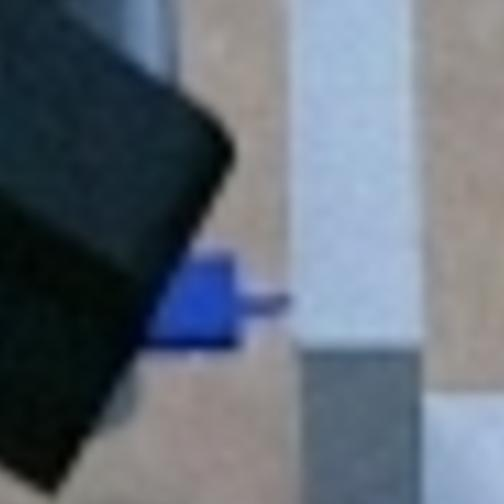

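>>> execute_actions(
  actions=[
    [[-0.004,0,-0.003,0,0,0,-0.62,0,0.91,-0.55,-0.94,0,-0.576,-0.696,-0.94,0,-0.576,-0.696,0.48,-0.678,0.43,-0.14,0.4,-0.9,0,0,0,0,0,0,-0.98,0,-0.95,-0.95,-0.98,0,-0.95,-0.95,-0.98,0,-0.95,-0.95,-0.714,-0.678,-0.9,-0.168,0.4,-0.4]],
  ],
)

>>> execute_actions(
  actions=[
    [[-0.004,0,-0.003,0,0,0,-0.62,0,0.91,-0.55,-0.94,0,-0.576,-0.696,-0.94,0,-0.576,-0.696,0.48,-0.678,0.43,-0.14,0.4,-0.9,0,0,0,0,0,0,-0.98,0,-0.95,-0.95,-0.98,0,-0.95,-0.95,-0.98,0,-0.95,-0.95,-0.714,-0.678,-0.9,-0.168,0.4,-0.4]],
  ],
)

Scene clock: 4526.43 s.
left_arm: end_effector_position=(+0.3298, +0.0058, +0.0939) hand_goal=(-0.620, +0.000, +0.910, -0.550, -0.940, +0.000, -0.576, -0.696, -0.940, +0.000, -0.576, -0.696, +0.480, -0.678, +0.430, -0.140) hand_measured=(-0.732, -0.002, +0.880, -0.564, -0.930, +0.000, -0.576, -0.696, -0.932, +0.000, -0.576, -0.696, +0.490, -0.670, +0.336, -0.174) hand_current_ma=(-385, -1, -65, -21, +15, +0, +0, +0, +11, +0, +0, +0, +14, +12, -385, -111) hand_state=(blocked, goal, blocked, goal, goal, goal, goal, goal, goal, goal, goal, goal, goal, goal, blocked, blocked) hand_current_limit=0.40 hand_speed=-0.90 end_effector_quat_wxyz=(-0.468, +0.881, +0.051, +0.044) | right_arm: end_effector_position=(+0.3505, +0.2908, +0.1678) hand_goal=(-0.980, +0.000, -0.950, -0.950, -0.980, +0.000, -0.950, -0.950, -0.980, +0.000, -0.950, -0.950, -0.714, -0.678, -0.900, -0.168) hand_measured=(-0.980, -0.002, -0.948, -0.948, -0.980, -0.002, -0.948, -0.948, -0.980, -0.002, -0.948, -0.948, -0.712, -0.678, -0.896, -0.168) hand_current_ma=(+0, +0, +1, +1, +0, +0, +0, +1, +0, +0, +0, +1, +0, +0, +1, +0) hand_state=(goal, goal, goal, goal, goal, goal, goal, goal, goal, goal, goal, goal, goal, goal, goal, goal) hand_current_limit=0.40 hand_speed=-0.40 end_effector_quat_wxyz=(-0.383, +0.604, +0.393, +0.578)
Joint positions: left_arm=[-0.304 1.337 0.821 -1.432 -0.927 0.96] | right_arm=[0.685 1.247 0.301 0.903 -0.477 1.558]
Joint torques (N m): left_arm=[-0.09 -4.6 7.2 0.27 -1.04 -0.16] | right_arm=[-0.73 -4.01 10 1.88 0.03 0.14]
Heat: left arm: hottest elbow 35 °C; right arm: hottest elbow 39 °C.
Hand target: left_arm +0.3330, +0.0048, +0.0894; -0.466, +0.882, +0.057, +0.049 | right_arm +0.3626, +0.3017, +0.1902; -0.388, +0.591, +0.388, +0.591
Off the commanded pose: left_arm 0.006 m, 1 deg | right_arm 0.028 m, 2 deg.

Scene clock: 4527.13 s.
left_arm: end_effector_position=(+0.3290, +0.0061, +0.0919) hand_goal=(-0.620, +0.000, +0.910, -0.550, -0.940, +0.000, -0.576, -0.696, -0.940, +0.000, -0.576, -0.696, +0.480, -0.678, +0.430, -0.140) hand_measured=(-0.732, -0.002, +0.880, -0.564, -0.930, +0.000, -0.576, -0.696, -0.932, +0.000, -0.576, -0.696, +0.490, -0.670, +0.336, -0.174) hand_current_ma=(-385, -1, -65, -21, +15, +0, +0, +0, +11, +0, +0, +0, +14, +12, -385, -111) hand_state=(blocked, goal, blocked, goal, goal, goal, goal, goal, goal, goal, goal, goal, goal, goal, blocked, blocked) hand_current_limit=0.40 hand_speed=-0.90 end_effector_quat_wxyz=(-0.468, +0.881, +0.052, +0.044) | right_arm: end_effector_position=(+0.3505, +0.2908, +0.1678) hand_goal=(-0.980, +0.000, -0.950, -0.950, -0.980, +0.000, -0.950, -0.950, -0.980, +0.000, -0.950, -0.950, -0.714, -0.678, -0.900, -0.168) hand_measured=(-0.980, -0.002, -0.948, -0.948, -0.980, -0.002, -0.948, -0.948, -0.980, -0.002, -0.948, -0.948, -0.712, -0.678, -0.896, -0.168) hand_current_ma=(+0, +0, +1, +1, +0, +0, +0, +1, +0, +0, +0, +1, +0, +0, +1, +0) hand_state=(goal, goal, goal, goal, goal, goal, goal, goal, goal, goal, goal, goal, goal, goal, goal, goal) hand_current_limit=0.40 hand_speed=-0.40 end_effector_quat_wxyz=(-0.383, +0.604, +0.393, +0.578)
Joint positions: left_arm=[-0.304 1.337 0.815 -1.425 -0.927 0.96] | right_arm=[0.685 1.247 0.301 0.903 -0.477 1.558]
Joint torques (N m): left_arm=[-0.26 -4.78 7.02 0.09 -1.01 -0.19] | right_arm=[-0.67 -4.01 10.02 1.84 0.03 0.14]
Heat: left arm: hottest elbow 35 °C; right arm: hottest elbow 39 °C.
Hand target: left_arm +0.3306, +0.0048, +0.0876; -0.466, +0.882, +0.057, +0.049 | right_arm +0.3626, +0.3017, +0.1902; -0.388, +0.591, +0.388, +0.591
Off the commanded pose: left_arm 0.005 m, 1 deg | right_arm 0.028 m, 2 deg.

>>> execute_actions(
  actions=[
    [[-0.003,0.001,-0.001,0,0,0,-0.62,0,0.91,-0.55,-0.94,0,-0.576,-0.696,-0.94,0,-0.576,-0.696,0.48,-0.678,0.43,-0.14,0.4,-0.9,0,0,0,0,0,0,-0.98,0,-0.95,-0.95,-0.98,0,-0.95,-0.95,-0.98,0,-0.95,-0.95,-0.714,-0.678,-0.9,-0.168,0.4,-0.4]],
  ],
)

Scene clock: 4540.70 s.
left_arm: end_effector_position=(+0.3288, +0.0062, +0.0908) hand_goal=(-0.620, +0.000, +0.910, -0.550, -0.940, +0.000, -0.576, -0.696, -0.940, +0.000, -0.576, -0.696, +0.480, -0.678, +0.430, -0.140) hand_measured=(-0.732, -0.002, +0.880, -0.564, -0.930, +0.000, -0.576, -0.696, -0.932, +0.000, -0.576, -0.696, +0.490, -0.670, +0.336, -0.174) hand_current_ma=(-385, -1, -65, -21, +15, +0, +0, +0, +11, +0, +0, +0, +14, +12, -385, -111) hand_state=(blocked, goal, blocked, goal, goal, goal, goal, goal, goal, goal, goal, goal, goal, goal, blocked, blocked) hand_current_limit=0.40 hand_speed=-0.90 end_effector_quat_wxyz=(-0.468, +0.881, +0.053, +0.046) | right_arm: end_effector_position=(+0.3505, +0.2908, +0.1678) hand_goal=(-0.980, +0.000, -0.950, -0.950, -0.980, +0.000, -0.950, -0.950, -0.980, +0.000, -0.950, -0.950, -0.714, -0.678, -0.900, -0.168) hand_measured=(-0.980, -0.002, -0.948, -0.948, -0.980, -0.002, -0.948, -0.948, -0.980, -0.002, -0.948, -0.948, -0.712, -0.678, -0.896, -0.168) hand_current_ma=(+0, +0, +1, +1, +0, +0, +0, +1, +0, +0, +0, +1, +0, +0, +1, +0) hand_state=(goal, goal, goal, goal, goal, goal, goal, goal, goal, goal, goal, goal, goal, goal, goal, goal) hand_current_limit=0.40 hand_speed=-0.40 end_effector_quat_wxyz=(-0.383, +0.604, +0.393, +0.578)
Joint positions: left_arm=[-0.304 1.337 0.812 -1.42 -0.927 0.957] | right_arm=[0.685 1.247 0.301 0.903 -0.477 1.558]
Joint torques (N m): left_arm=[-0.26 -5.07 6.84 -0.02 -1.01 -0.17] | right_arm=[-0.73 -3.9 10 1.84 0.03 0.14]
Heat: left arm: hottest elbow 34 °C; right arm: hottest elbow 39 °C.
Hand target: left_arm +0.3288, +0.0054, +0.0870; -0.466, +0.882, +0.057, +0.049 | right_arm +0.3626, +0.3017, +0.1902; -0.388, +0.591, +0.388, +0.591
Off the commanded pose: left_arm 0.004 m, 1 deg | right_arm 0.028 m, 2 deg.

>>> execute_actions(
  actions=[
    [[0,0.005,0,0,0,0,-0.62,0,0.91,-0.55,-0.94,0,-0.576,-0.696,-0.94,0,-0.576,-0.696,0.48,-0.678,0.43,-0.14,0.4,-0.9,0,0,0,0,0,0,-0.98,0,-0.95,-0.95,-0.98,0,-0.95,-0.95,-0.98,0,-0.95,-0.95,-0.714,-0.678,-0.9,-0.168,0.4,-0.4]],
  ],
)

>>> execute_actions(
  actions=[
    [[0.003,0.003,0.001,0,0,0,-0.62,0,0.91,-0.55,-0.94,0,-0.576,-0.696,-0.94,0,-0.576,-0.696,0.48,-0.678,0.43,-0.14,0.4,-0.9,0,0,0,0,0,0,-0.98,0,-0.95,-0.95,-0.98,0,-0.95,-0.95,-0.98,0,-0.95,-0.95,-0.714,-0.678,-0.9,-0.168,0.4,-0.4]],
  ],
)

Scene clock: 4558.53 s.
left_arm: end_effector_position=(+0.3289, +0.0062, +0.0892) hand_goal=(-0.620, +0.000, +0.910, -0.550, -0.940, +0.000, -0.576, -0.696, -0.940, +0.000, -0.576, -0.696, +0.480, -0.678, +0.430, -0.140) hand_measured=(-0.732, -0.002, +0.880, -0.564, -0.930, +0.000, -0.576, -0.696, -0.932, +0.000, -0.576, -0.696, +0.490, -0.670, +0.336, -0.174) hand_current_ma=(-385, -1, -65, -21, +15, +0, +0, +0, +11, +0, +0, +0, +14, +12, -385, -111) hand_state=(blocked, goal, blocked, goal, goal, goal, goal, goal, goal, goal, goal, goal, goal, goal, blocked, blocked) hand_current_limit=0.40 hand_speed=-0.90 end_effector_quat_wxyz=(-0.467, +0.881, +0.054, +0.047) | right_arm: end_effector_position=(+0.3505, +0.2908, +0.1678) hand_goal=(-0.980, +0.000, -0.950, -0.950, -0.980, +0.000, -0.950, -0.950, -0.980, +0.000, -0.950, -0.950, -0.714, -0.678, -0.900, -0.168) hand_measured=(-0.980, -0.002, -0.948, -0.948, -0.980, -0.002, -0.948, -0.948, -0.980, -0.002, -0.948, -0.948, -0.712, -0.678, -0.896, -0.168) hand_current_ma=(+0, +0, +1, +1, +0, +0, +0, +1, +0, +0, +0, +1, +0, +0, +1, +0) hand_state=(goal, goal, goal, goal, goal, goal, goal, goal, goal, goal, goal, goal, goal, goal, goal, goal) hand_current_limit=0.40 hand_speed=-0.40 end_effector_quat_wxyz=(-0.383, +0.604, +0.393, +0.578)
Joint positions: left_arm=[-0.304 1.337 0.807 -1.411 -0.927 0.957] | right_arm=[0.685 1.247 0.301 0.903 -0.477 1.558]
Joint torques (N m): left_arm=[0.56 -5.42 6.9 0.06 -1.16 -0.03] | right_arm=[-0.73 -3.9 10.02 1.85 0.02 0.15]
Heat: left arm: hottest elbow 33 °C; right arm: hottest elbow 39 °C.
Hand target: left_arm +0.3288, +0.0084, +0.0871; -0.466, +0.882, +0.057, +0.049 | right_arm +0.3626, +0.3017, +0.1902; -0.388, +0.591, +0.388, +0.591
Off the commanded pose: left_arm 0.003 m, 0 deg | right_arm 0.028 m, 2 deg.

Scene clock: 4559.23 s.
left_arm: end_effector_position=(+0.3290, +0.0073, +0.0888) hand_goal=(-0.620, +0.000, +0.910, -0.550, -0.940, +0.000, -0.576, -0.696, -0.940, +0.000, -0.576, -0.696, +0.480, -0.678, +0.430, -0.140) hand_measured=(-0.732, -0.002, +0.880, -0.564, -0.930, +0.000, -0.576, -0.696, -0.932, +0.000, -0.576, -0.696, +0.490, -0.670, +0.336, -0.174) hand_current_ma=(-385, -1, -65, -21, +15, +0, +0, +0, +11, +0, +0, +0, +14, +12, -385, -111) hand_state=(blocked, goal, blocked, goal, goal, goal, goal, goal, goal, goal, goal, goal, goal, goal, blocked, blocked) hand_current_limit=0.40 hand_speed=-0.90 end_effector_quat_wxyz=(-0.467, +0.882, +0.051, +0.045) | right_arm: end_effector_position=(+0.3505, +0.2908, +0.1678) hand_goal=(-0.980, +0.000, -0.950, -0.950, -0.980, +0.000, -0.950, -0.950, -0.980, +0.000, -0.950, -0.950, -0.714, -0.678, -0.900, -0.168) hand_measured=(-0.980, -0.002, -0.948, -0.948, -0.980, -0.002, -0.948, -0.948, -0.980, -0.002, -0.948, -0.948, -0.712, -0.678, -0.896, -0.168) hand_current_ma=(+0, +0, +1, +1, +0, +0, +0, +1, +0, +0, +0, +1, +0, +0, +1, +0) hand_state=(goal, goal, goal, goal, goal, goal, goal, goal, goal, goal, goal, goal, goal, goal, goal, goal) hand_current_limit=0.40 hand_speed=-0.40 end_effector_quat_wxyz=(-0.383, +0.604, +0.393, +0.578)
Joint positions: left_arm=[-0.3 1.337 0.807 -1.406 -0.929 0.971] | right_arm=[0.685 1.247 0.301 0.903 -0.477 1.558]
Joint torques (N m): left_arm=[0.85 -5.36 7.12 0.1 -1.21 -0.06] | right_arm=[-0.73 -3.9 10 1.85 0.03 0.14]
Heat: left arm: hottest elbow 33 °C; right arm: hottest elbow 39 °C.
Hand target: left_arm +0.3307, +0.0102, +0.0877; -0.466, +0.882, +0.057, +0.049 | right_arm +0.3626, +0.3017, +0.1902; -0.388, +0.591, +0.388, +0.591
Off the commanded pose: left_arm 0.003 m, 1 deg | right_arm 0.028 m, 2 deg.

>>> execute_actions(
  actions=[
    [[0,0,0.004,0,0,0,-0.62,0,0.91,-0.55,-0.94,0,-0.576,-0.696,-0.94,0,-0.576,-0.696,0.48,-0.678,0.43,-0.14,0.4,-0.9,0,0,0,0,0,0,-0.98,0,-0.95,-0.95,-0.98,0,-0.95,-0.95,-0.98,0,-0.95,-0.95,-0.714,-0.678,-0.9,-0.168,0.4,-0.4]],
  ],
)

>>> execute_actions(
  actions=[
    [[0,0,0.003,0,0,0,-0.62,0,0.91,-0.55,-0.94,0,-0.576,-0.696,-0.94,0,-0.576,-0.696,0.48,-0.678,0.43,-0.14,0.4,-0.9,0,0,0,0,0,0,-0.98,0,-0.95,-0.95,-0.98,0,-0.95,-0.95,-0.98,0,-0.95,-0.95,-0.714,-0.678,-0.9,-0.168,0.4,-0.4]],
  ],
)

Scene clock: 4581.80 s.
left_arm: end_effector_position=(+0.3291, +0.0073, +0.0888) hand_goal=(-0.620, +0.000, +0.910, -0.550, -0.940, +0.000, -0.576, -0.696, -0.940, +0.000, -0.576, -0.696, +0.480, -0.678, +0.430, -0.140) hand_measured=(-0.732, -0.002, +0.880, -0.564, -0.930, +0.000, -0.576, -0.696, -0.932, +0.000, -0.576, -0.696, +0.490, -0.670, +0.336, -0.174) hand_current_ma=(-385, -1, -65, -21, +15, +0, +0, +0, +11, +0, +0, +0, +14, +12, -385, -111) hand_state=(blocked, goal, blocked, goal, goal, goal, goal, goal, goal, goal, goal, goal, goal, goal, blocked, blocked) hand_current_limit=0.40 hand_speed=-0.90 end_effector_quat_wxyz=(-0.467, +0.882, +0.051, +0.046) | right_arm: end_effector_position=(+0.3505, +0.2908, +0.1678) hand_goal=(-0.980, +0.000, -0.950, -0.950, -0.980, +0.000, -0.950, -0.950, -0.980, +0.000, -0.950, -0.950, -0.714, -0.678, -0.900, -0.168) hand_measured=(-0.980, -0.002, -0.948, -0.948, -0.980, -0.002, -0.948, -0.948, -0.980, -0.002, -0.948, -0.948, -0.712, -0.678, -0.896, -0.168) hand_current_ma=(+0, +0, +1, +1, +0, +0, +0, +1, +0, +0, +0, +1, +0, +0, +1, +0) hand_state=(goal, goal, goal, goal, goal, goal, goal, goal, goal, goal, goal, goal, goal, goal, goal, goal) hand_current_limit=0.40 hand_speed=-0.40 end_effector_quat_wxyz=(-0.383, +0.604, +0.393, +0.578)
Joint positions: left_arm=[-0.3 1.337 0.807 -1.406 -0.929 0.971] | right_arm=[0.685 1.247 0.301 0.903 -0.477 1.558]
Joint torques (N m): left_arm=[0.85 -5.66 7.39 -0.17 -1.21 -0.05] | right_arm=[-0.79 -3.96 9.99 1.84 0.03 0.14]
Heat: left arm: hottest elbow 32 °C; right arm: hottest elbow 39 °C.
Hand target: left_arm +0.3307, +0.0102, +0.0901; -0.466, +0.882, +0.057, +0.049 | right_arm +0.3626, +0.3017, +0.1902; -0.388, +0.591, +0.388, +0.591
Off the commanded pose: left_arm 0.004 m, 1 deg | right_arm 0.028 m, 2 deg.

Scene clock: 4582.50 s.
left_arm: end_effector_position=(+0.3291, +0.0073, +0.0888) hand_goal=(-0.620, +0.000, +0.910, -0.550, -0.940, +0.000, -0.576, -0.696, -0.940, +0.000, -0.576, -0.696, +0.480, -0.678, +0.430, -0.140) hand_measured=(-0.732, -0.002, +0.880, -0.564, -0.930, +0.000, -0.576, -0.696, -0.932, +0.000, -0.576, -0.696, +0.490, -0.670, +0.336, -0.174) hand_current_ma=(-385, -1, -65, -21, +15, +0, +0, +0, +11, +0, +0, +0, +14, +12, -385, -111) hand_state=(blocked, goal, blocked, goal, goal, goal, goal, goal, goal, goal, goal, goal, goal, goal, blocked, blocked) hand_current_limit=0.40 hand_speed=-0.90 end_effector_quat_wxyz=(-0.467, +0.882, +0.051, +0.046) | right_arm: end_effector_position=(+0.3505, +0.2908, +0.1678) hand_goal=(-0.980, +0.000, -0.950, -0.950, -0.980, +0.000, -0.950, -0.950, -0.980, +0.000, -0.950, -0.950, -0.714, -0.678, -0.900, -0.168) hand_measured=(-0.980, -0.002, -0.948, -0.948, -0.980, -0.002, -0.948, -0.948, -0.980, -0.002, -0.948, -0.948, -0.712, -0.678, -0.896, -0.168) hand_current_ma=(+0, +0, +1, +1, +0, +0, +0, +1, +0, +0, +0, +1, +0, +0, +1, +0) hand_state=(goal, goal, goal, goal, goal, goal, goal, goal, goal, goal, goal, goal, goal, goal, goal, goal) hand_current_limit=0.40 hand_speed=-0.40 end_effector_quat_wxyz=(-0.383, +0.604, +0.393, +0.578)
Joint positions: left_arm=[-0.3 1.337 0.807 -1.406 -0.929 0.971] | right_arm=[0.685 1.247 0.301 0.903 -0.477 1.558]
Joint torques (N m): left_arm=[0.79 -5.83 7.58 -0.4 -1.21 -0.05] | right_arm=[-0.73 -3.96 10.02 1.84 0.04 0.14]
Heat: left arm: hottest elbow 32 °C; right arm: hottest elbow 39 °C.
Hand target: left_arm +0.3307, +0.0102, +0.0919; -0.466, +0.882, +0.057, +0.049 | right_arm +0.3626, +0.3017, +0.1902; -0.388, +0.591, +0.388, +0.591
Off the commanded pose: left_arm 0.004 m, 1 deg | right_arm 0.028 m, 2 deg.


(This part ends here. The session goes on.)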